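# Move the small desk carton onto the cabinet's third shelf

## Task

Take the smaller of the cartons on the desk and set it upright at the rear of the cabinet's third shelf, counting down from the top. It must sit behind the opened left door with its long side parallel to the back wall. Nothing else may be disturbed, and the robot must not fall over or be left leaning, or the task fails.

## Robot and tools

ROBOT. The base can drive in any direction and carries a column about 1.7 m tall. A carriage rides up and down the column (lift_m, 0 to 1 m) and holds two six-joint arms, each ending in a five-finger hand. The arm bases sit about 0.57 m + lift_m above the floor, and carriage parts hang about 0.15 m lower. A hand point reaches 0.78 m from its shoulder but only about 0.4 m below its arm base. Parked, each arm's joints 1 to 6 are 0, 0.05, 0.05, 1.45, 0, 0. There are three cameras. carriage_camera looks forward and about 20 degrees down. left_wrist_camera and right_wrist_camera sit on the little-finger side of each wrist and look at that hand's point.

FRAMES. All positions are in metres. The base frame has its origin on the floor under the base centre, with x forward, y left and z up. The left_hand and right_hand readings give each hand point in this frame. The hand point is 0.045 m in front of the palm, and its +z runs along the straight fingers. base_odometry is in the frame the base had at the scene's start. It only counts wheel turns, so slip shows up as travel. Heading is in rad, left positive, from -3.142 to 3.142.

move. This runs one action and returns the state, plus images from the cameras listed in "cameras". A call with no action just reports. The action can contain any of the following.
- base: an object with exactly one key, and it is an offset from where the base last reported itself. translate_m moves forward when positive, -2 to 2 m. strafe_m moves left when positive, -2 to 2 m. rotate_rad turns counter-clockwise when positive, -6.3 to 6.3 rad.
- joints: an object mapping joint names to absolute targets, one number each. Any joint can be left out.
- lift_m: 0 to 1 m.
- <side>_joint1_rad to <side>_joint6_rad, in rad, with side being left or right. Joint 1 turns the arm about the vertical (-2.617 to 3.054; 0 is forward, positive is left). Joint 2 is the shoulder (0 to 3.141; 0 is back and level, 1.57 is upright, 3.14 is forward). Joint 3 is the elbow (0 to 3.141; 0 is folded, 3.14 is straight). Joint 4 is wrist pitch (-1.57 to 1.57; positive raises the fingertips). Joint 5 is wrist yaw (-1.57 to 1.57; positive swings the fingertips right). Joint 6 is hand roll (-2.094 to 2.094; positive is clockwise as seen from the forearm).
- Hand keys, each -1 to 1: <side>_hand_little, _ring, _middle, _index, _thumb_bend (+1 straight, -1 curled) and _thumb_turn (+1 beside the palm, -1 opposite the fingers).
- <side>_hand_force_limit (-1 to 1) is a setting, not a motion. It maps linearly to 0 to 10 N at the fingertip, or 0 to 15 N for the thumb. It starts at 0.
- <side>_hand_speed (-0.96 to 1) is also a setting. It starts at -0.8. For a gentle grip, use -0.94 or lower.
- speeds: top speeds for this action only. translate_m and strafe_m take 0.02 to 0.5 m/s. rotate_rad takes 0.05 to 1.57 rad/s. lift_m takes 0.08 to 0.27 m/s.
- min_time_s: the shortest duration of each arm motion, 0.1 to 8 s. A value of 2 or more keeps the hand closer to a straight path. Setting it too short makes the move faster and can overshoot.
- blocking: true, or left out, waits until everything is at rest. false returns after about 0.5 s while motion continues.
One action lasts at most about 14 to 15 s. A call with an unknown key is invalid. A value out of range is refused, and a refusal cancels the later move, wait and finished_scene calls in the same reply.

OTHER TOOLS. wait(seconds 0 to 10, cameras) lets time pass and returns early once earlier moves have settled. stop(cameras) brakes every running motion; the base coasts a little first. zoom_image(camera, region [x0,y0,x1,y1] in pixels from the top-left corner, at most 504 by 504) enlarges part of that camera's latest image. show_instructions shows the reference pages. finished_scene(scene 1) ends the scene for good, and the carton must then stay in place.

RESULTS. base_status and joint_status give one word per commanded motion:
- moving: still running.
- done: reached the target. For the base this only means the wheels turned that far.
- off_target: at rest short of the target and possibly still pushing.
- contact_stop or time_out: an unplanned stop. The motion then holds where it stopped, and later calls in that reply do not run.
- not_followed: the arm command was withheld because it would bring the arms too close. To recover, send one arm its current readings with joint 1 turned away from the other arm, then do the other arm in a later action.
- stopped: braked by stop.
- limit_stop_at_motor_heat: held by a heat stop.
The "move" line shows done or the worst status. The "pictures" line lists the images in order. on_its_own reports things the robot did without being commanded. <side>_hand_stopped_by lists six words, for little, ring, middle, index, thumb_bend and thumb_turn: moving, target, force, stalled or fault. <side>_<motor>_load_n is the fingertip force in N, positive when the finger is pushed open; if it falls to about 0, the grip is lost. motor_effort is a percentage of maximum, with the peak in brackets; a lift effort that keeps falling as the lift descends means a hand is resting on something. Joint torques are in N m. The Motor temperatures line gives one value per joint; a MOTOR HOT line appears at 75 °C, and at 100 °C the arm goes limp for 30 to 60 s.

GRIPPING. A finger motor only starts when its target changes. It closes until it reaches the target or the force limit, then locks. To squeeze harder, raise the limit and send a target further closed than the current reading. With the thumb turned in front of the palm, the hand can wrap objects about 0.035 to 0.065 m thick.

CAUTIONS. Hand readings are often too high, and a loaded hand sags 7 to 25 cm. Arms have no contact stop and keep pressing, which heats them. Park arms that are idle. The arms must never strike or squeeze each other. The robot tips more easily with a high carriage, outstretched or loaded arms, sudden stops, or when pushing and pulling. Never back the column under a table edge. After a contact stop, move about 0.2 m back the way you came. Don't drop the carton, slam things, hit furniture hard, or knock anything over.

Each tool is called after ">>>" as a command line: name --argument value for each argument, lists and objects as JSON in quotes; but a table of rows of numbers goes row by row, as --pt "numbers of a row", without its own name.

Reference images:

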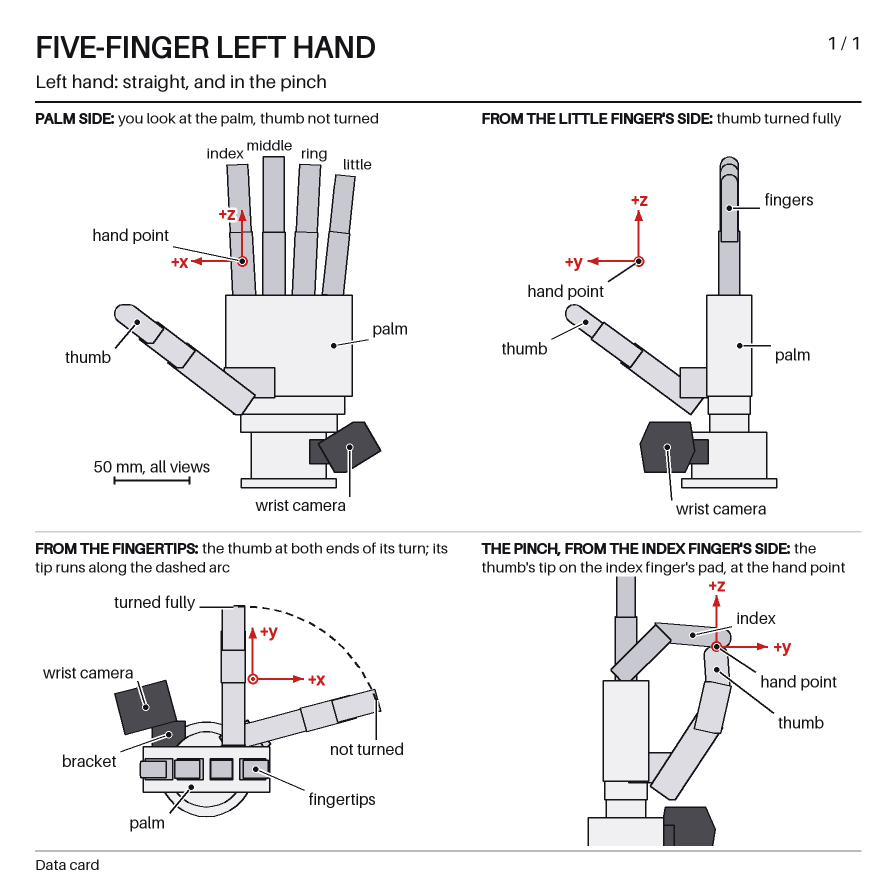

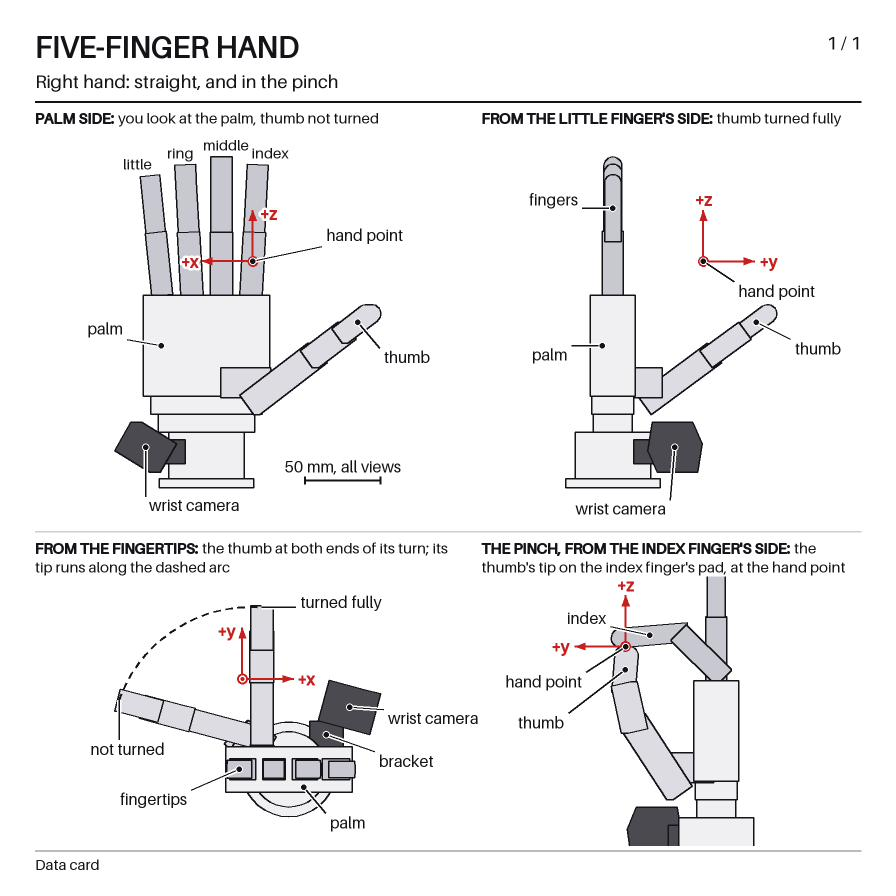

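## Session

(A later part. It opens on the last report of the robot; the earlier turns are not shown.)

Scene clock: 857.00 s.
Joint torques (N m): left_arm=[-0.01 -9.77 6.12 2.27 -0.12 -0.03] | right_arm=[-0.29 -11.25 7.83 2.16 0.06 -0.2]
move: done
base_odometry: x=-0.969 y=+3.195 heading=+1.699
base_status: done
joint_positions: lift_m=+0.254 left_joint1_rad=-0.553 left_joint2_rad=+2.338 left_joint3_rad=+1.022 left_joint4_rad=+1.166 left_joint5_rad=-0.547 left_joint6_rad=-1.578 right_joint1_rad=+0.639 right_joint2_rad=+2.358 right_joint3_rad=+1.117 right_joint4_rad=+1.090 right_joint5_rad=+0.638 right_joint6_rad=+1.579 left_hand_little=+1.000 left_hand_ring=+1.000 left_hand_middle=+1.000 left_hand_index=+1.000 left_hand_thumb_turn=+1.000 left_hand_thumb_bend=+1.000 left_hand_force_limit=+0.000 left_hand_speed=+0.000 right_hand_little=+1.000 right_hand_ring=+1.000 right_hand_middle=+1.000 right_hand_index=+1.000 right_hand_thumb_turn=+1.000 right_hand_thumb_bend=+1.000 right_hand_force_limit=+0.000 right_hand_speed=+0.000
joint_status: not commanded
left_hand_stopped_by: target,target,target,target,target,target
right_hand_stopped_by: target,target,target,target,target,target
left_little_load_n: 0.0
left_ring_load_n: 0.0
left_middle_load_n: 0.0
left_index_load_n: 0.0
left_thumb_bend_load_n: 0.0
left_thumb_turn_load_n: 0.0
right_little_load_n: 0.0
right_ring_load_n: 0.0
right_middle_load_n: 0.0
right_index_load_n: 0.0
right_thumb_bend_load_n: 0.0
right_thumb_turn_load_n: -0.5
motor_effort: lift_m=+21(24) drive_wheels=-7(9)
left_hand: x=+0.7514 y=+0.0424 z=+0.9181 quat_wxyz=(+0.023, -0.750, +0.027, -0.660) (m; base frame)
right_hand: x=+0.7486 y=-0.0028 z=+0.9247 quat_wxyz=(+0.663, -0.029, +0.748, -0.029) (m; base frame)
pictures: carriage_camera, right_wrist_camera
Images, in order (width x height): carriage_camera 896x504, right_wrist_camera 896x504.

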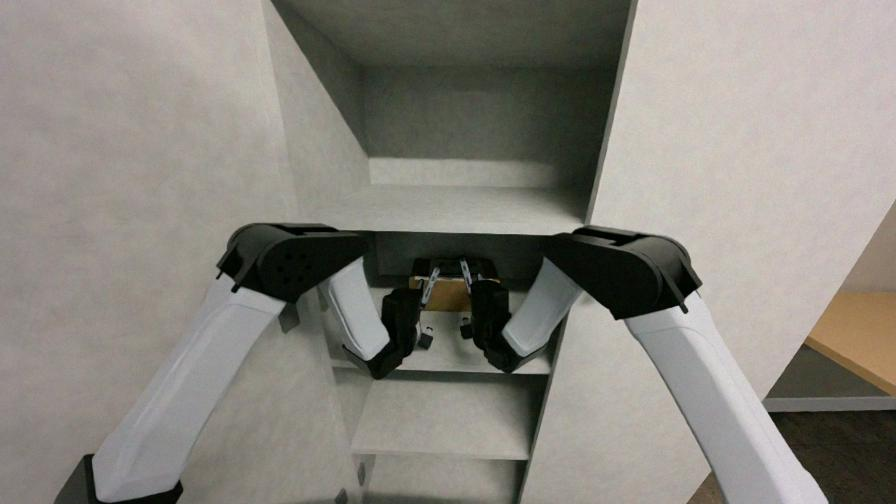

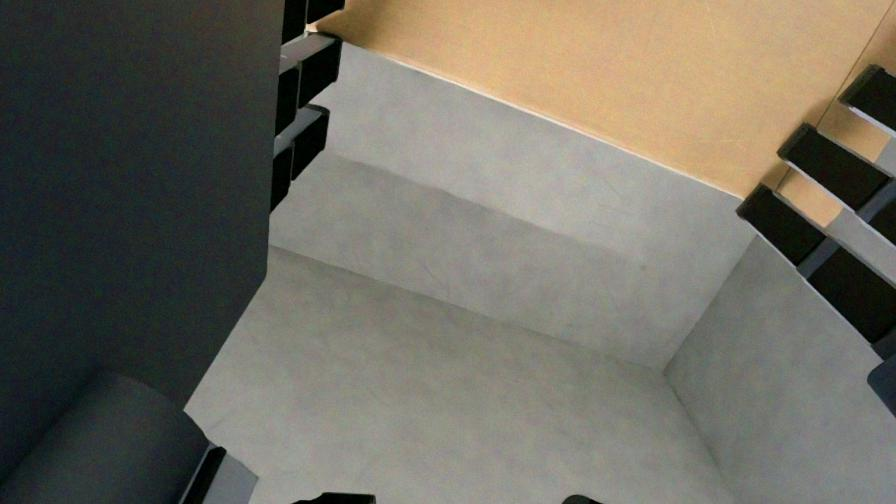

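>>> move --base '{"translate_m": 0.012}' --speeds '{"translate_m": 0.04}' --cameras '["right_wrist_camera"]'

Scene clock: 863.67 s.
Joint torques (N m): left_arm=[0.2 -9.81 6.28 2.27 -0.12 0.01] | right_arm=[-0.31 -11.23 7.83 2.14 0.15 -0.2]
move: done
base_odometry: x=-0.970 y=+3.207 heading=+1.700
base_status: done
joint_positions: lift_m=+0.254 left_joint1_rad=-0.553 left_joint2_rad=+2.338 left_joint3_rad=+1.022 left_joint4_rad=+1.166 left_joint5_rad=-0.547 left_joint6_rad=-1.578 right_joint1_rad=+0.640 right_joint2_rad=+2.358 right_joint3_rad=+1.117 right_joint4_rad=+1.093 right_joint5_rad=+0.638 right_joint6_rad=+1.579 left_hand_little=+1.000 left_hand_ring=+1.000 left_hand_middle=+1.000 left_hand_index=+1.000 left_hand_thumb_turn=+1.000 left_hand_thumb_bend=+1.000 left_hand_force_limit=+0.000 left_hand_speed=+0.000 right_hand_little=+1.000 right_hand_ring=+1.000 right_hand_middle=+1.000 right_hand_index=+1.000 right_hand_thumb_turn=+1.000 right_hand_thumb_bend=+1.000 right_hand_force_limit=+0.000 right_hand_speed=+0.000
joint_status: not commanded
left_hand_stopped_by: target,target,target,target,target,target
right_hand_stopped_by: target,target,target,target,target,target
left_little_load_n: 0.0
left_ring_load_n: -0.5
left_middle_load_n: 0.0
left_index_load_n: 0.5
left_thumb_bend_load_n: 0.0
left_thumb_turn_load_n: 0.0
right_little_load_n: 0.0
right_ring_load_n: 0.0
right_middle_load_n: 0.0
right_index_load_n: 0.0
right_thumb_bend_load_n: -0.5
right_thumb_turn_load_n: 0.0
motor_effort: lift_m=+23(25) drive_wheels=-7(9)
left_hand: x=+0.7513 y=+0.0423 z=+0.9181 quat_wxyz=(+0.023, -0.750, +0.027, -0.660) (m; base frame)
right_hand: x=+0.7484 y=-0.0024 z=+0.9253 quat_wxyz=(+0.663, -0.029, +0.747, -0.028) (m; base frame)
pictures: right_wrist_camera
Images, in order (width x height): right_wrist_camera 896x504.

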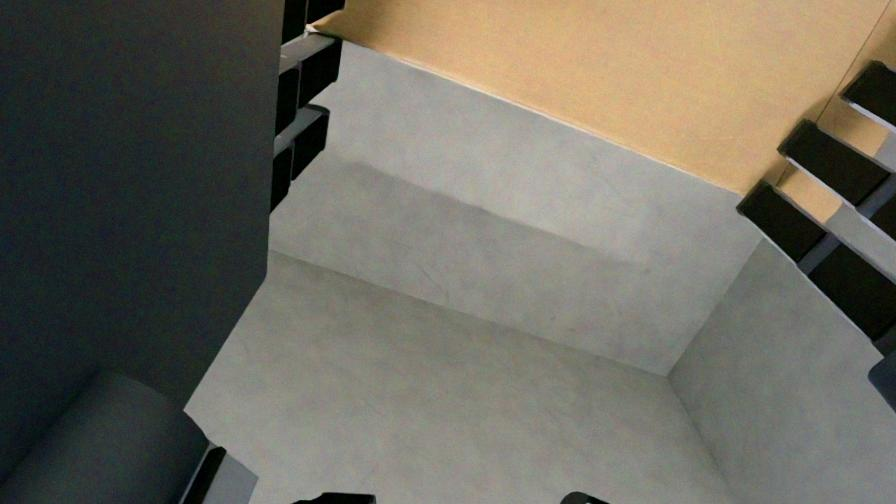

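>>> move --base '{"translate_m": 0.012}' --speeds '{"translate_m": 0.04}' --cameras '["carriage_camera", "right_wrist_camera"]'

>>> zoom_image --camera "carriage_camera" --region '[380, 230, 530, 330]'

Scene clock: 866.63 s.
Joint torques (N m): left_arm=[0.06 -9.73 6.34 2.31 -0.14 -0.01] | right_arm=[-0.34 -11.29 7.72 2.09 0.06 -0.24]
move: done
base_odometry: x=-0.972 y=+3.219 heading=+1.701
base_status: done
joint_positions: lift_m=+0.254 left_joint1_rad=-0.553 left_joint2_rad=+2.338 left_joint3_rad=+1.022 left_joint4_rad=+1.166 left_joint5_rad=-0.547 left_joint6_rad=-1.578 right_joint1_rad=+0.640 right_joint2_rad=+2.358 right_joint3_rad=+1.117 right_joint4_rad=+1.093 right_joint5_rad=+0.639 right_joint6_rad=+1.578 left_hand_little=+1.000 left_hand_ring=+1.000 left_hand_middle=+1.000 left_hand_index=+1.000 left_hand_thumb_turn=+1.000 left_hand_thumb_bend=+1.000 left_hand_force_limit=+0.000 left_hand_speed=+0.000 right_hand_little=+1.000 right_hand_ring=+1.000 right_hand_middle=+1.000 right_hand_index=+1.000 right_hand_thumb_turn=+1.000 right_hand_thumb_bend=+1.000 right_hand_force_limit=+0.000 right_hand_speed=+0.000
joint_status: not commanded
left_hand_stopped_by: target,target,target,target,target,target
right_hand_stopped_by: target,target,target,target,target,target
left_little_load_n: 0.0
left_ring_load_n: 0.0
left_middle_load_n: 0.0
left_index_load_n: 0.0
left_thumb_bend_load_n: 0.0
left_thumb_turn_load_n: 0.0
right_little_load_n: 0.0
right_ring_load_n: 0.0
right_middle_load_n: 0.0
right_index_load_n: 0.0
right_thumb_bend_load_n: 0.0
right_thumb_turn_load_n: 0.0
motor_effort: lift_m=+24(24) drive_wheels=-6(9)
left_hand: x=+0.7512 y=+0.0421 z=+0.9181 quat_wxyz=(+0.023, -0.750, +0.027, -0.660) (m; base frame)
right_hand: x=+0.7483 y=-0.0024 z=+0.9252 quat_wxyz=(+0.663, -0.029, +0.747, -0.028) (m; base frame)
pictures: carriage_camera, right_wrist_camera
Images, in order (width x height): carriage_camera 896x504, right_wrist_camera 896x504.

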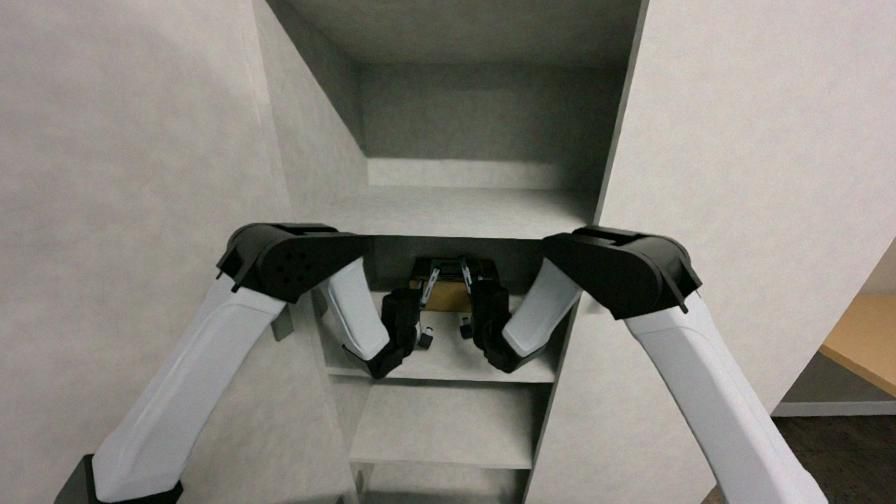

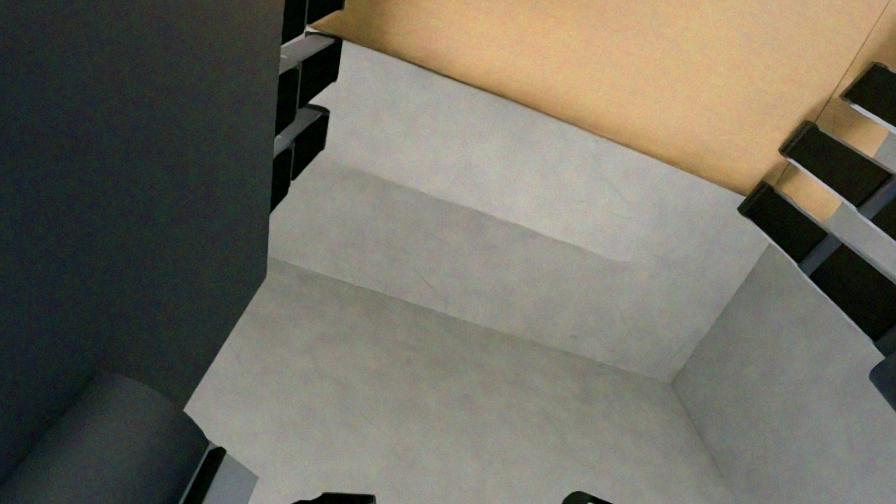

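Scaled by 3.360 from the camera's 896x504 image, which has a finer 1280x720 frame.

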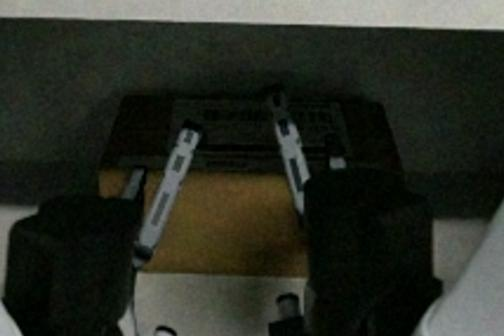

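>>> move --base '{"translate_m": 0.015}' --speeds '{"translate_m": 0.04}' --cameras '["right_wrist_camera", "left_wrist_camera"]'

Scene clock: 870.57 s.
Joint torques (N m): left_arm=[0.28 -10 6.45 2.29 -0.16 0.03] | right_arm=[-0.35 -11.3 7.77 2.16 0.06 -0.21]
move: done
base_odometry: x=-0.974 y=+3.234 heading=+1.702
base_status: done
joint_positions: lift_m=+0.254 left_joint1_rad=-0.553 left_joint2_rad=+2.338 left_joint3_rad=+1.022 left_joint4_rad=+1.166 left_joint5_rad=-0.547 left_joint6_rad=-1.578 right_joint1_rad=+0.641 right_joint2_rad=+2.358 right_joint3_rad=+1.117 right_joint4_rad=+1.093 right_joint5_rad=+0.640 right_joint6_rad=+1.578 left_hand_little=+1.000 left_hand_ring=+1.000 left_hand_middle=+1.000 left_hand_index=+1.000 left_hand_thumb_turn=+1.000 left_hand_thumb_bend=+1.000 left_hand_force_limit=+0.000 left_hand_speed=+0.000 right_hand_little=+1.000 right_hand_ring=+1.000 right_hand_middle=+1.000 right_hand_index=+1.000 right_hand_thumb_turn=+1.000 right_hand_thumb_bend=+1.000 right_hand_force_limit=+0.000 right_hand_speed=+0.000
joint_status: not commanded
left_hand_stopped_by: target,target,target,target,target,target
right_hand_stopped_by: target,target,target,target,target,target
left_little_load_n: 0.0
left_ring_load_n: 0.0
left_middle_load_n: 0.0
left_index_load_n: 0.0
left_thumb_bend_load_n: 0.0
left_thumb_turn_load_n: 0.0
right_little_load_n: 0.0
right_ring_load_n: 0.0
right_middle_load_n: 0.0
right_index_load_n: 0.0
right_thumb_bend_load_n: 0.0
right_thumb_turn_load_n: 0.0
motor_effort: lift_m=+23(24) drive_wheels=-6(9)
left_hand: x=+0.7512 y=+0.0421 z=+0.9181 quat_wxyz=(+0.023, -0.750, +0.027, -0.660) (m; base frame)
right_hand: x=+0.7481 y=-0.0022 z=+0.9253 quat_wxyz=(+0.663, -0.029, +0.747, -0.028) (m; base frame)
pictures: left_wrist_camera, right_wrist_camera
Images, in order (width x height): left_wrist_camera 896x504, right_wrist_camera 896x504.

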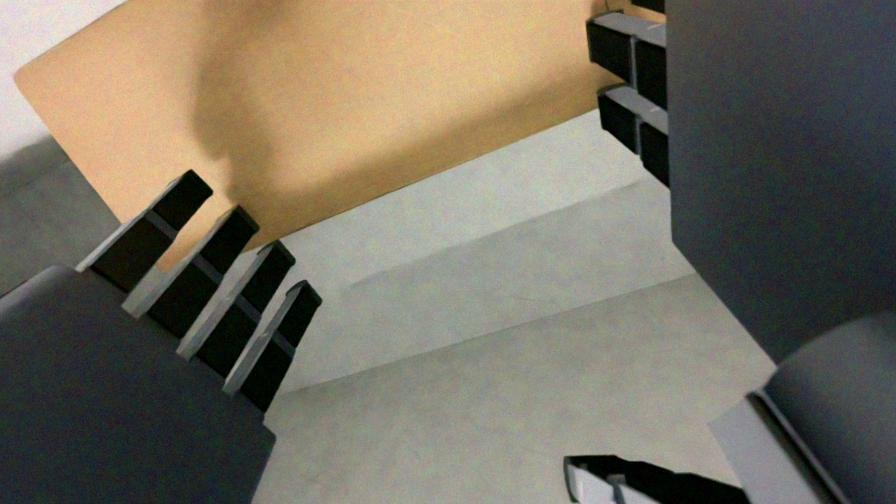

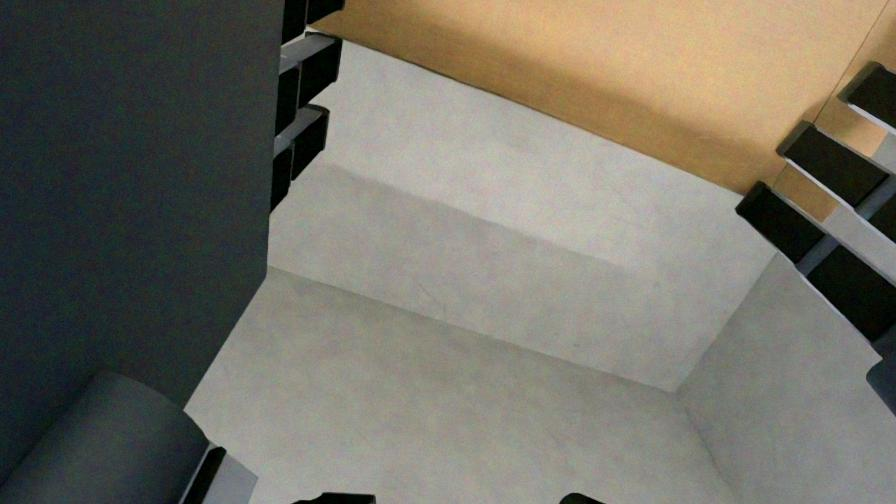

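>>> move --joints '{"left_joint1_rad": -0.508, "left_joint2_rad": 2.386, "left_joint3_rad": 1.183, "left_joint4_rad": 1.083, "left_joint5_rad": -0.508, "right_joint1_rad": 0.594, "right_joint2_rad": 2.423, "right_joint3_rad": 1.288, "right_joint4_rad": 1.009, "right_joint5_rad": 0.594}' --min_time_s 3 --cameras '["carriage_camera", "right_wrist_camera", "left_wrist_camera"]'

>>> zoom_image --camera "carriage_camera" --region '[380, 230, 530, 330]'

Scene clock: 891.40 s.
Joint torques (N m): left_arm=[0.87 -8.54 7.86 2.24 0.07 0.02] | right_arm=[-0.79 -11.81 8.77 2.11 -0.01 -0.21]
move: done
base_odometry: x=-0.974 y=+3.234 heading=+1.702
base_status: not commanded
joint_positions: lift_m=+0.254 left_joint1_rad=-0.515 left_joint2_rad=+2.372 left_joint3_rad=+1.153 left_joint4_rad=+1.081 left_joint5_rad=-0.521 left_joint6_rad=-1.578 right_joint1_rad=+0.602 right_joint2_rad=+2.412 right_joint3_rad=+1.254 right_joint4_rad=+1.008 right_joint5_rad=+0.603 right_joint6_rad=+1.578 left_hand_little=+1.000 left_hand_ring=+1.000 left_hand_middle=+1.000 left_hand_index=+1.000 left_hand_thumb_turn=+1.000 left_hand_thumb_bend=+1.000 left_hand_force_limit=+0.000 left_hand_speed=+0.000 right_hand_little=+1.000 right_hand_ring=+1.000 right_hand_middle=+1.000 right_hand_index=+1.000 right_hand_thumb_turn=+1.000 right_hand_thumb_bend=+1.000 right_hand_force_limit=+0.000 right_hand_speed=+0.000
joint_status: all done
left_hand_stopped_by: target,target,target,target,target,target
right_hand_stopped_by: target,target,target,target,target,target
left_little_load_n: 0.0
left_ring_load_n: 0.0
left_middle_load_n: 0.0
left_index_load_n: 0.0
left_thumb_bend_load_n: 0.0
left_thumb_turn_load_n: 0.0
right_little_load_n: 0.0
right_ring_load_n: 0.0
right_middle_load_n: 0.0
right_index_load_n: 0.0
right_thumb_bend_load_n: 0.0
right_thumb_turn_load_n: 0.0
motor_effort: lift_m=+23(25) drive_wheels=-6(7)
left_hand: x=+0.7835 y=+0.0441 z=+0.9271 quat_wxyz=(+0.024, -0.748, +0.020, -0.663) (m; base frame)
right_hand: x=+0.7797 y=-0.0003 z=+0.9262 quat_wxyz=(+0.662, -0.027, +0.749, -0.028) (m; base frame)
pictures: carriage_camera, left_wrist_camera, right_wrist_camera
Images, in order (width x height): carriage_camera 896x504, left_wrist_camera 896x504, right_wrist_camera 896x504.

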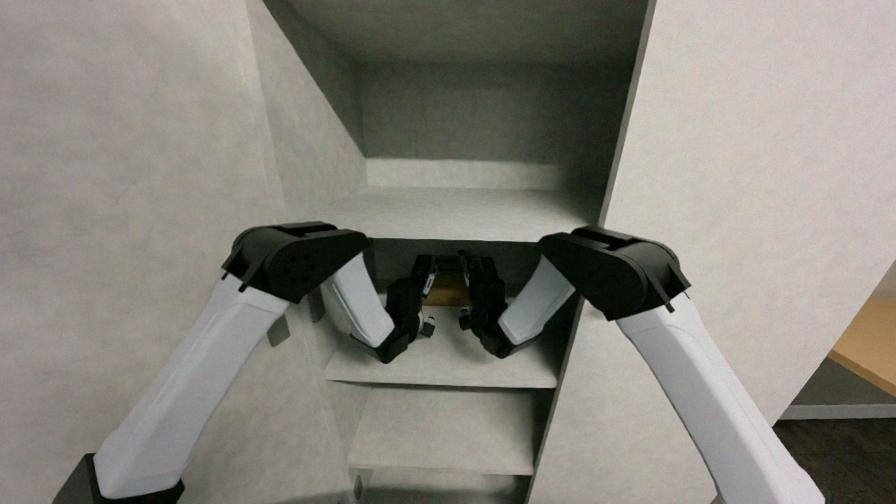

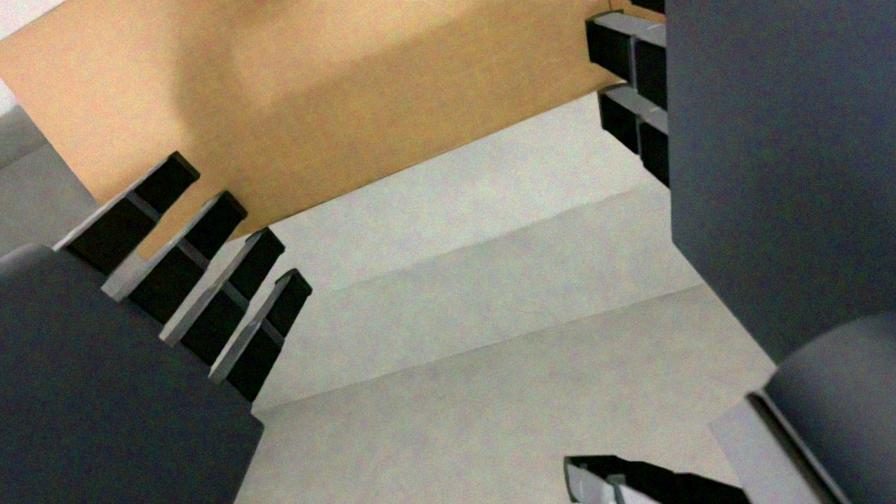

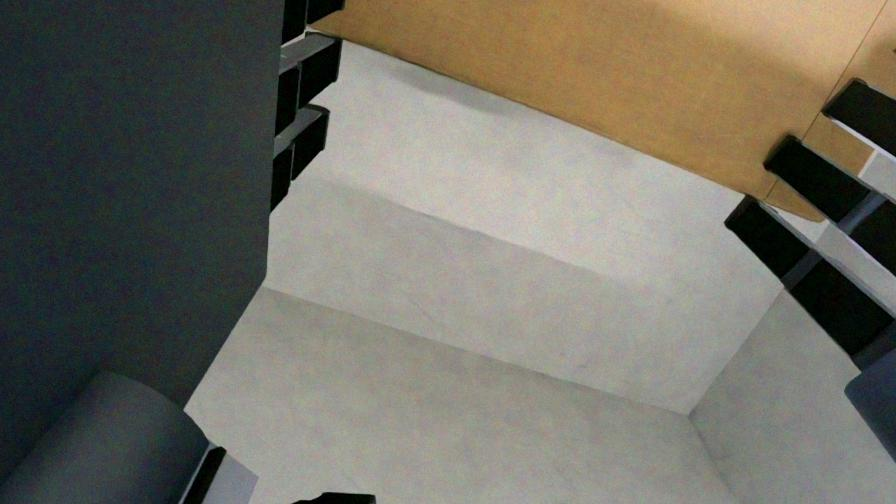

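Scaled by 3.360 from the camera's 896x504 image, which has a finer 1280x720 frame.

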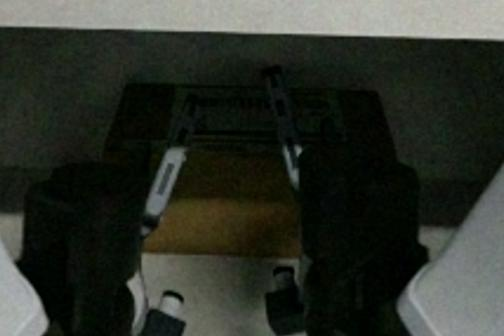

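>>> move --base '{"translate_m": 0.015}' --speeds '{"translate_m": 0.04}' --cameras '["right_wrist_camera", "left_wrist_camera"]'

Scene clock: 900.13 s.
Joint torques (N m): left_arm=[3.04 -8.65 8.01 2.23 0.63 0.02] | right_arm=[-2.67 -11.81 8.85 2.19 -0.55 -0.24]
Motor temperatures (°C): left_arm=[27 44 35 45 37 22] | right_arm=[28 49 40 45 45 18]
move: done
base_odometry: x=-0.976 y=+3.248 heading=+1.702
base_status: done
joint_positions: lift_m=+0.254 left_joint1_rad=-0.543 left_joint2_rad=+2.372 left_joint3_rad=+1.149 left_joint4_rad=+1.080 left_joint5_rad=-0.575 left_joint6_rad=-1.578 right_joint1_rad=+0.625 right_joint2_rad=+2.412 right_joint3_rad=+1.254 right_joint4_rad=+1.001 right_joint5_rad=+0.660 right_joint6_rad=+1.576 left_hand_little=+1.000 left_hand_ring=+1.000 left_hand_middle=+1.000 left_hand_index=+1.000 left_hand_thumb_turn=+1.000 left_hand_thumb_bend=+1.000 left_hand_force_limit=+0.000 left_hand_speed=+0.000 right_hand_little=+1.000 right_hand_ring=+1.000 right_hand_middle=+1.000 right_hand_index=+1.000 right_hand_thumb_turn=+1.000 right_hand_thumb_bend=+1.000 right_hand_force_limit=+0.000 right_hand_speed=+0.000
joint_status: not commanded
left_hand_stopped_by: target,target,target,target,target,target
right_hand_stopped_by: target,target,target,target,target,target
left_little_load_n: 0.0
left_ring_load_n: 0.0
left_middle_load_n: 0.5
left_index_load_n: 0.0
left_thumb_bend_load_n: 0.0
left_thumb_turn_load_n: 0.0
right_little_load_n: 0.0
right_ring_load_n: 0.5
right_middle_load_n: 0.0
right_index_load_n: 0.0
right_thumb_bend_load_n: 0.0
right_thumb_turn_load_n: 0.0
motor_effort: lift_m=+23(24) drive_wheels=+7(11)
left_hand: x=+0.7784 y=+0.0394 z=+0.9260 quat_wxyz=(+0.036, -0.748, +0.013, -0.663) (m; base frame)
right_hand: x=+0.7758 y=+0.0011 z=+0.9247 quat_wxyz=(+0.661, -0.019, +0.749, -0.044) (m; base frame)
pictures: left_wrist_camera, right_wrist_camera
Images, in order (width x height): left_wrist_camera 896x504, right_wrist_camera 896x504.

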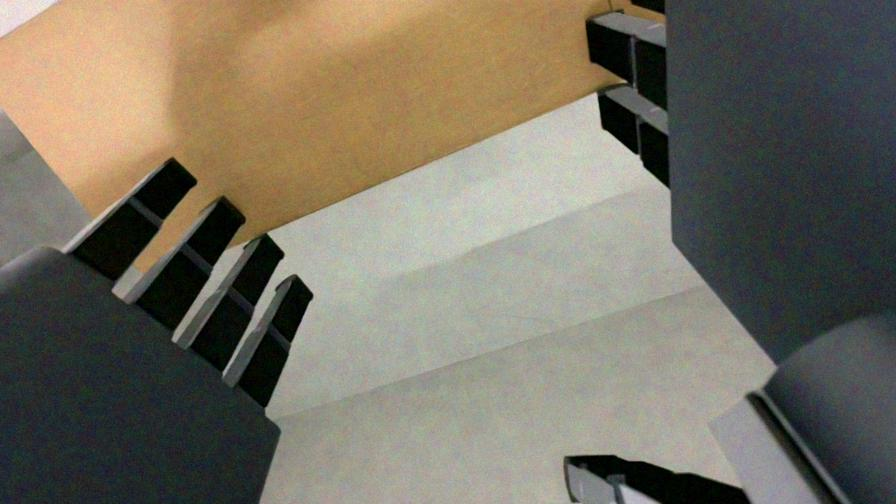

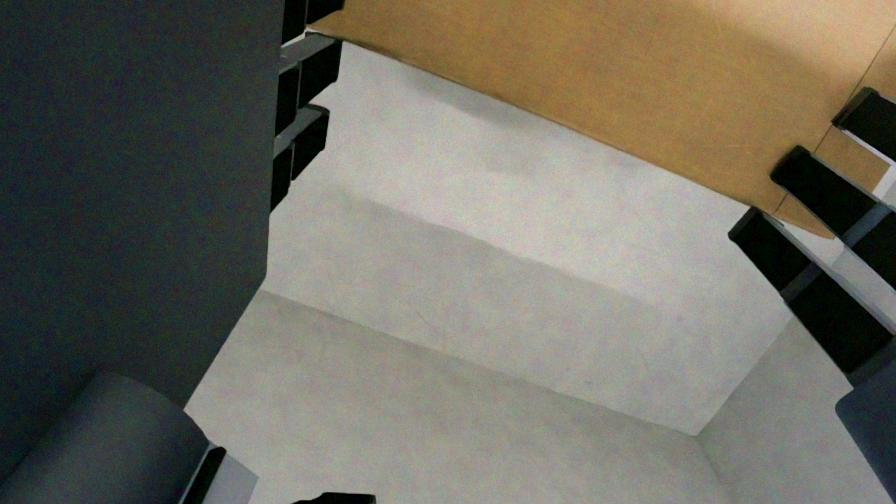

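>>> move --base '{"translate_m": -0.3}' --speeds '{"translate_m": 0.15}' --cameras '["carriage_camera"]'

>>> zoom_image --camera "carriage_camera" --region '[350, 190, 560, 320]'

Scene clock: 906.53 s.
Joint torques (N m): left_arm=[0.21 -8.5 7.32 2.21 0.06 0.02] | right_arm=[-0.17 -11.7 8.38 2.22 0.06 -0.21]
move: done
base_odometry: x=-0.936 y=+2.951 heading=+1.703
base_status: done
joint_positions: lift_m=+0.254 left_joint1_rad=-0.506 left_joint2_rad=+2.372 left_joint3_rad=+1.158 left_joint4_rad=+1.080 left_joint5_rad=-0.519 left_joint6_rad=-1.578 right_joint1_rad=+0.594 right_joint2_rad=+2.412 right_joint3_rad=+1.258 right_joint4_rad=+1.002 right_joint5_rad=+0.597 right_joint6_rad=+1.576 left_hand_little=+1.000 left_hand_ring=+1.000 left_hand_middle=+1.000 left_hand_index=+1.000 left_hand_thumb_turn=+1.000 left_hand_thumb_bend=+1.000 left_hand_force_limit=+0.000 left_hand_speed=+0.000 right_hand_little=+1.000 right_hand_ring=+1.000 right_hand_middle=+1.000 right_hand_index=+1.000 right_hand_thumb_turn=+1.000 right_hand_thumb_bend=+1.000 right_hand_force_limit=+0.000 right_hand_speed=+0.000
joint_status: not commanded
left_hand_stopped_by: target,target,target,target,target,target
right_hand_stopped_by: target,target,target,target,target,target
left_little_load_n: 0.0
left_ring_load_n: 0.0
left_middle_load_n: 0.0
left_index_load_n: 0.0
left_thumb_bend_load_n: 0.0
left_thumb_turn_load_n: 0.0
right_little_load_n: 0.0
right_ring_load_n: 0.0
right_middle_load_n: 0.0
right_index_load_n: 0.0
right_thumb_bend_load_n: 0.0
right_thumb_turn_load_n: 0.0
motor_effort: lift_m=+24(25) drive_wheels=-7(11)
left_hand: x=+0.7866 y=+0.0482 z=+0.9290 quat_wxyz=(+0.026, -0.747, +0.016, -0.664) (m; base frame)
right_hand: x=+0.7826 y=-0.0038 z=+0.9257 quat_wxyz=(+0.661, -0.027, +0.750, -0.030) (m; base frame)
pictures: carriage_camera
Images, in order (width x height): carriage_camera 896x504.

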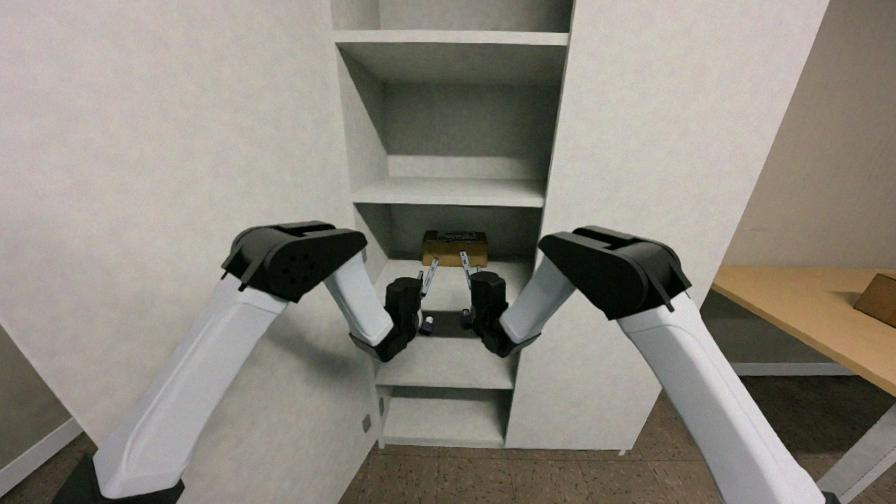

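Scaled by 2.400 from the camera's 896x504 image, which has a finer 1280x720 frame.

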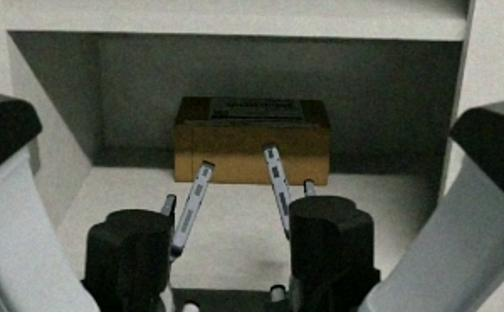

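>>> zoom_image --camera "carriage_camera" --region '[380, 220, 500, 290]'

>>> zoom_image --camera "carriage_camera" --region '[470, 220, 550, 280]'

Scaled by 4.200 from the camera's 896x504 image, which has a finer 1280x720 frame.

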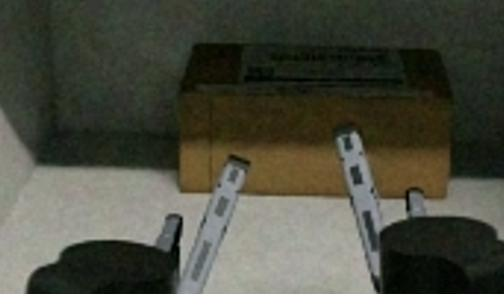

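Scaled by 6.300 from the camera's 896x504 image, which has a finer 1280x720 frame.

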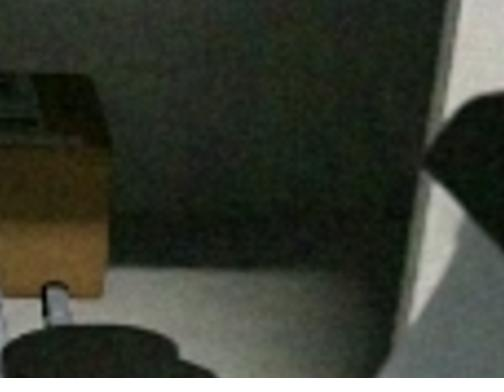

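>>> move --base '{"translate_m": -0.22}' --speeds '{"translate_m": 0.15}' --cameras '[]'

>>> move --joints '{"left_joint1_rad": 0, "left_joint5_rad": 0, "left_joint6_rad": 0, "right_joint1_rad": 0, "right_joint5_rad": 0, "right_joint6_rad": 0, "left_joint4_rad": 1.3, "right_joint4_rad": 1.3}' --min_time_s 3 --cameras '["carriage_camera"]'

>>> zoom_image --camera "carriage_camera" --region '[380, 180, 540, 280]'

Scene clock: 922.03 s.
Joint torques (N m): left_arm=[0.29 -8.46 7.28 2.29 0.04 0.01] | right_arm=[-0.06 -11.74 8.35 2.18 0.06 -0.2]
move: done
base_odometry: x=-0.907 y=+2.733 heading=+1.704
base_status: done
joint_positions: lift_m=+0.254 left_joint1_rad=-0.508 left_joint2_rad=+2.372 left_joint3_rad=+1.158 left_joint4_rad=+1.080 left_joint5_rad=-0.518 left_joint6_rad=-1.578 right_joint1_rad=+0.594 right_joint2_rad=+2.412 right_joint3_rad=+1.258 right_joint4_rad=+1.002 right_joint5_rad=+0.597 right_joint6_rad=+1.576 left_hand_little=+1.000 left_hand_ring=+1.000 left_hand_middle=+1.000 left_hand_index=+1.000 left_hand_thumb_turn=+1.000 left_hand_thumb_bend=+1.000 left_hand_force_limit=+0.000 left_hand_speed=+0.000 right_hand_little=+1.000 right_hand_ring=+1.000 right_hand_middle=+1.000 right_hand_index=+1.000 right_hand_thumb_turn=+1.000 right_hand_thumb_bend=+1.000 right_hand_force_limit=+0.000 right_hand_speed=+0.000
joint_status: not commanded
left_hand_stopped_by: target,target,target,target,target,target
right_hand_stopped_by: target,target,target,target,target,target
left_little_load_n: 0.0
left_ring_load_n: 0.0
left_middle_load_n: 0.0
left_index_load_n: 0.0
left_thumb_bend_load_n: 0.0
left_thumb_turn_load_n: 0.0
right_little_load_n: 0.0
right_ring_load_n: 0.0
right_middle_load_n: 0.0
right_index_load_n: 0.0
right_thumb_bend_load_n: 0.0
right_thumb_turn_load_n: 0.0
motor_effort: lift_m=+22(26) drive_wheels=-6(9)
left_hand: x=+0.7862 y=+0.0470 z=+0.9290 quat_wxyz=(+0.025, -0.747, +0.017, -0.664) (m; base frame)
right_hand: x=+0.7828 y=-0.0037 z=+0.9259 quat_wxyz=(+0.661, -0.027, +0.750, -0.030) (m; base frame)
pictures: none
No camera images: "cameras" was empty.

Scene clock: 925.37 s.
Joint torques (N m): left_arm=[0.5 -8.81 7.49 2.52 0.12 0.05] | right_arm=[-0.69 -11.97 8.5 2.48 -0.06 -0.24]
move: done
base_odometry: x=-0.907 y=+2.733 heading=+1.704
base_status: not commanded
joint_positions: lift_m=+0.254 left_joint1_rad=-0.004 left_joint2_rad=+2.372 left_joint3_rad=+1.158 left_joint4_rad=+1.283 left_joint5_rad=-0.015 left_joint6_rad=-0.009 right_joint1_rad=+0.005 right_joint2_rad=+2.412 right_joint3_rad=+1.258 right_joint4_rad=+1.278 right_joint5_rad=+0.009 right_joint6_rad=+0.010 left_hand_little=+1.000 left_hand_ring=+1.000 left_hand_middle=+1.000 left_hand_index=+1.000 left_hand_thumb_turn=+1.000 left_hand_thumb_bend=+1.000 left_hand_force_limit=+0.000 left_hand_speed=+0.000 right_hand_little=+1.000 right_hand_ring=+1.000 right_hand_middle=+1.000 right_hand_index=+1.000 right_hand_thumb_turn=+1.000 right_hand_thumb_bend=+1.000 right_hand_force_limit=+0.000 right_hand_speed=+0.000
joint_status: all done
left_hand_stopped_by: target,target,target,target,target,target
right_hand_stopped_by: target,target,target,target,target,target
left_little_load_n: 0.0
left_ring_load_n: 0.0
left_middle_load_n: 0.0
left_index_load_n: 0.0
left_thumb_bend_load_n: 0.0
left_thumb_turn_load_n: 0.0
right_little_load_n: 0.0
right_ring_load_n: 0.0
right_middle_load_n: 0.0
right_index_load_n: 0.0
right_thumb_bend_load_n: 0.0
right_thumb_turn_load_n: -0.5
motor_effort: lift_m=+22(25) drive_wheels=-6(6)
left_hand: x=+0.8416 y=+0.2815 z=+0.8932 quat_wxyz=(+0.517, -0.488, +0.478, -0.517) (m; base frame)
right_hand: x=+0.8628 y=-0.2799 z=+0.9095 quat_wxyz=(+0.532, -0.465, +0.472, -0.528) (m; base frame)
pictures: carriage_camera
Images, in order (width x height): carriage_camera 896x504.

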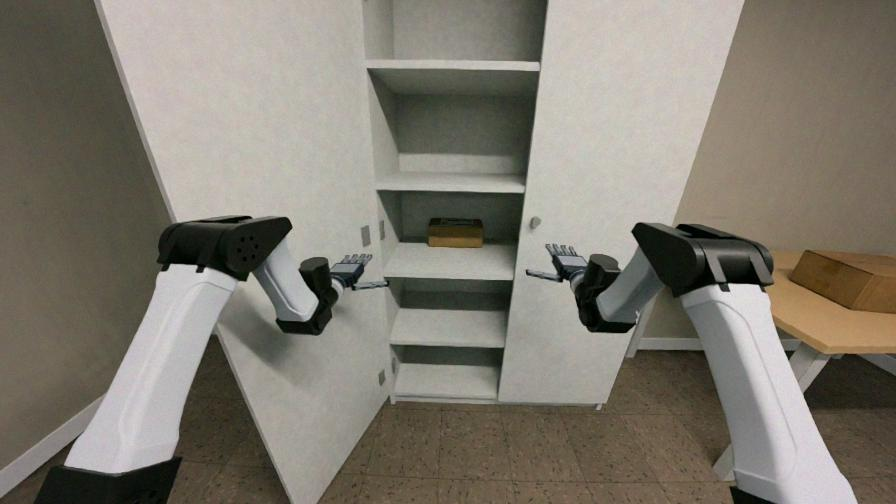

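Scaled by 3.150 from the camera's 896x504 image, which has a finer 1280x720 frame.

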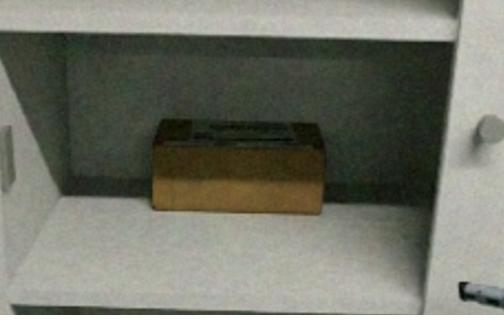

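>>> move --joints '{"left_joint1_rad": 0, "left_joint2_rad": 0.05, "left_joint3_rad": 0.05, "left_joint4_rad": 1.45, "left_joint5_rad": 0, "left_joint6_rad": 0, "right_joint1_rad": 0, "right_joint2_rad": 0.05, "right_joint3_rad": 0.05, "right_joint4_rad": 1.45, "right_joint5_rad": 0, "right_joint6_rad": 0}' --min_time_s 4 --cameras '[]'

>>> move --joints '{"lift_m": 0.9}' --cameras '["carriage_camera"]'

Scene clock: 936.50 s.
Joint torques (N m): left_arm=[0.51 2.48 4.74 0.18 0.12 0.05] | right_arm=[-0.66 3.21 4.27 -0.01 -0.06 -0.27]
move: done
base_odometry: x=-0.907 y=+2.733 heading=+1.704
base_status: not commanded
joint_positions: lift_m=+0.254 left_joint1_rad=-0.004 left_joint2_rad=+0.058 left_joint3_rad=+0.062 left_joint4_rad=+1.441 left_joint5_rad=-0.013 left_joint6_rad=-0.008 right_joint1_rad=+0.005 right_joint2_rad=+0.057 right_joint3_rad=+0.061 right_joint4_rad=+1.442 right_joint5_rad=+0.008 right_joint6_rad=+0.009 left_hand_little=+1.000 left_hand_ring=+1.000 left_hand_middle=+1.000 left_hand_index=+1.000 left_hand_thumb_turn=+1.000 left_hand_thumb_bend=+1.000 left_hand_force_limit=+0.000 left_hand_speed=+0.000 right_hand_little=+1.000 right_hand_ring=+1.000 right_hand_middle=+1.000 right_hand_index=+1.000 right_hand_thumb_turn=+1.000 right_hand_thumb_bend=+1.000 right_hand_force_limit=+0.000 right_hand_speed=+0.000
joint_status: all done
left_hand_stopped_by: target,target,target,target,target,target
right_hand_stopped_by: target,target,target,target,target,target
left_little_load_n: 0.0
left_ring_load_n: 0.0
left_middle_load_n: 0.0
left_index_load_n: 0.0
left_thumb_bend_load_n: 0.0
left_thumb_turn_load_n: 0.0
right_little_load_n: 0.0
right_ring_load_n: 0.0
right_middle_load_n: 0.0
right_index_load_n: 0.0
right_thumb_bend_load_n: -0.5
right_thumb_turn_load_n: 0.0
motor_effort: lift_m=+24(25) drive_wheels=+2(6)
left_hand: x=+0.3127 y=+0.2835 z=+1.2947 quat_wxyz=(+0.702, -0.049, +0.040, -0.710) (m; base frame)
right_hand: x=+0.3119 y=-0.2825 z=+1.2947 quat_wxyz=(+0.710, -0.041, +0.047, -0.701) (m; base frame)
pictures: none
No camera images: "cameras" was empty.

Scene clock: 939.63 s.
Joint torques (N m): left_arm=[0.53 2.59 5.3 0.11 0.11 0.03] | right_arm=[-0.54 3.58 4.85 -0.01 -0.04 -0.23]
move: done
base_odometry: x=-0.907 y=+2.733 heading=+1.704
base_status: not commanded
joint_positions: lift_m=+0.900 left_joint1_rad=-0.004 left_joint2_rad=+0.055 left_joint3_rad=+0.056 left_joint4_rad=+1.443 left_joint5_rad=-0.012 left_joint6_rad=-0.008 right_joint1_rad=+0.005 right_joint2_rad=+0.053 right_joint3_rad=+0.056 right_joint4_rad=+1.444 right_joint5_rad=+0.008 right_joint6_rad=+0.008 left_hand_little=+1.000 left_hand_ring=+1.000 left_hand_middle=+1.000 left_hand_index=+1.000 left_hand_thumb_turn=+1.000 left_hand_thumb_bend=+1.000 left_hand_force_limit=+0.000 left_hand_speed=+0.000 right_hand_little=+1.000 right_hand_ring=+1.000 right_hand_middle=+1.000 right_hand_index=+1.000 right_hand_thumb_turn=+1.000 right_hand_thumb_bend=+1.000 right_hand_force_limit=+0.000 right_hand_speed=+0.000
joint_status: all done
left_hand_stopped_by: target,target,target,target,target,target
right_hand_stopped_by: target,target,target,target,target,target
left_little_load_n: 0.0
left_ring_load_n: 0.0
left_middle_load_n: 0.0
left_index_load_n: 0.0
left_thumb_bend_load_n: 0.0
left_thumb_turn_load_n: 0.0
right_little_load_n: 0.0
right_ring_load_n: 0.0
right_middle_load_n: 0.0
right_index_load_n: 0.0
right_thumb_bend_load_n: 0.0
right_thumb_turn_load_n: 0.0
motor_effort: lift_m=+23(34) drive_wheels=+2(6)
left_hand: x=+0.3130 y=+0.2834 z=+1.9392 quat_wxyz=(+0.702, -0.049, +0.041, -0.710) (m; base frame)
right_hand: x=+0.3117 y=-0.2825 z=+1.9394 quat_wxyz=(+0.710, -0.041, +0.046, -0.701) (m; base frame)
pictures: carriage_camera
Images, in order (width x height): carriage_camera 896x504.

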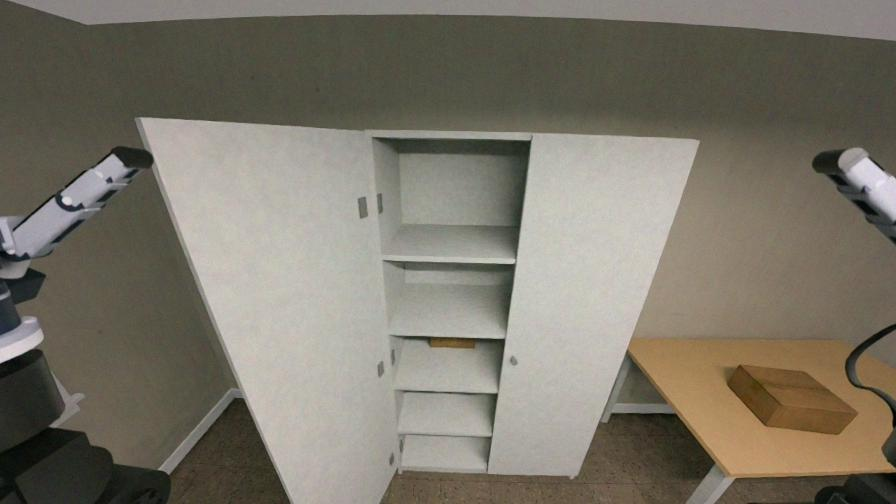

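>>> finished_scene

The scene is finished: the task was done.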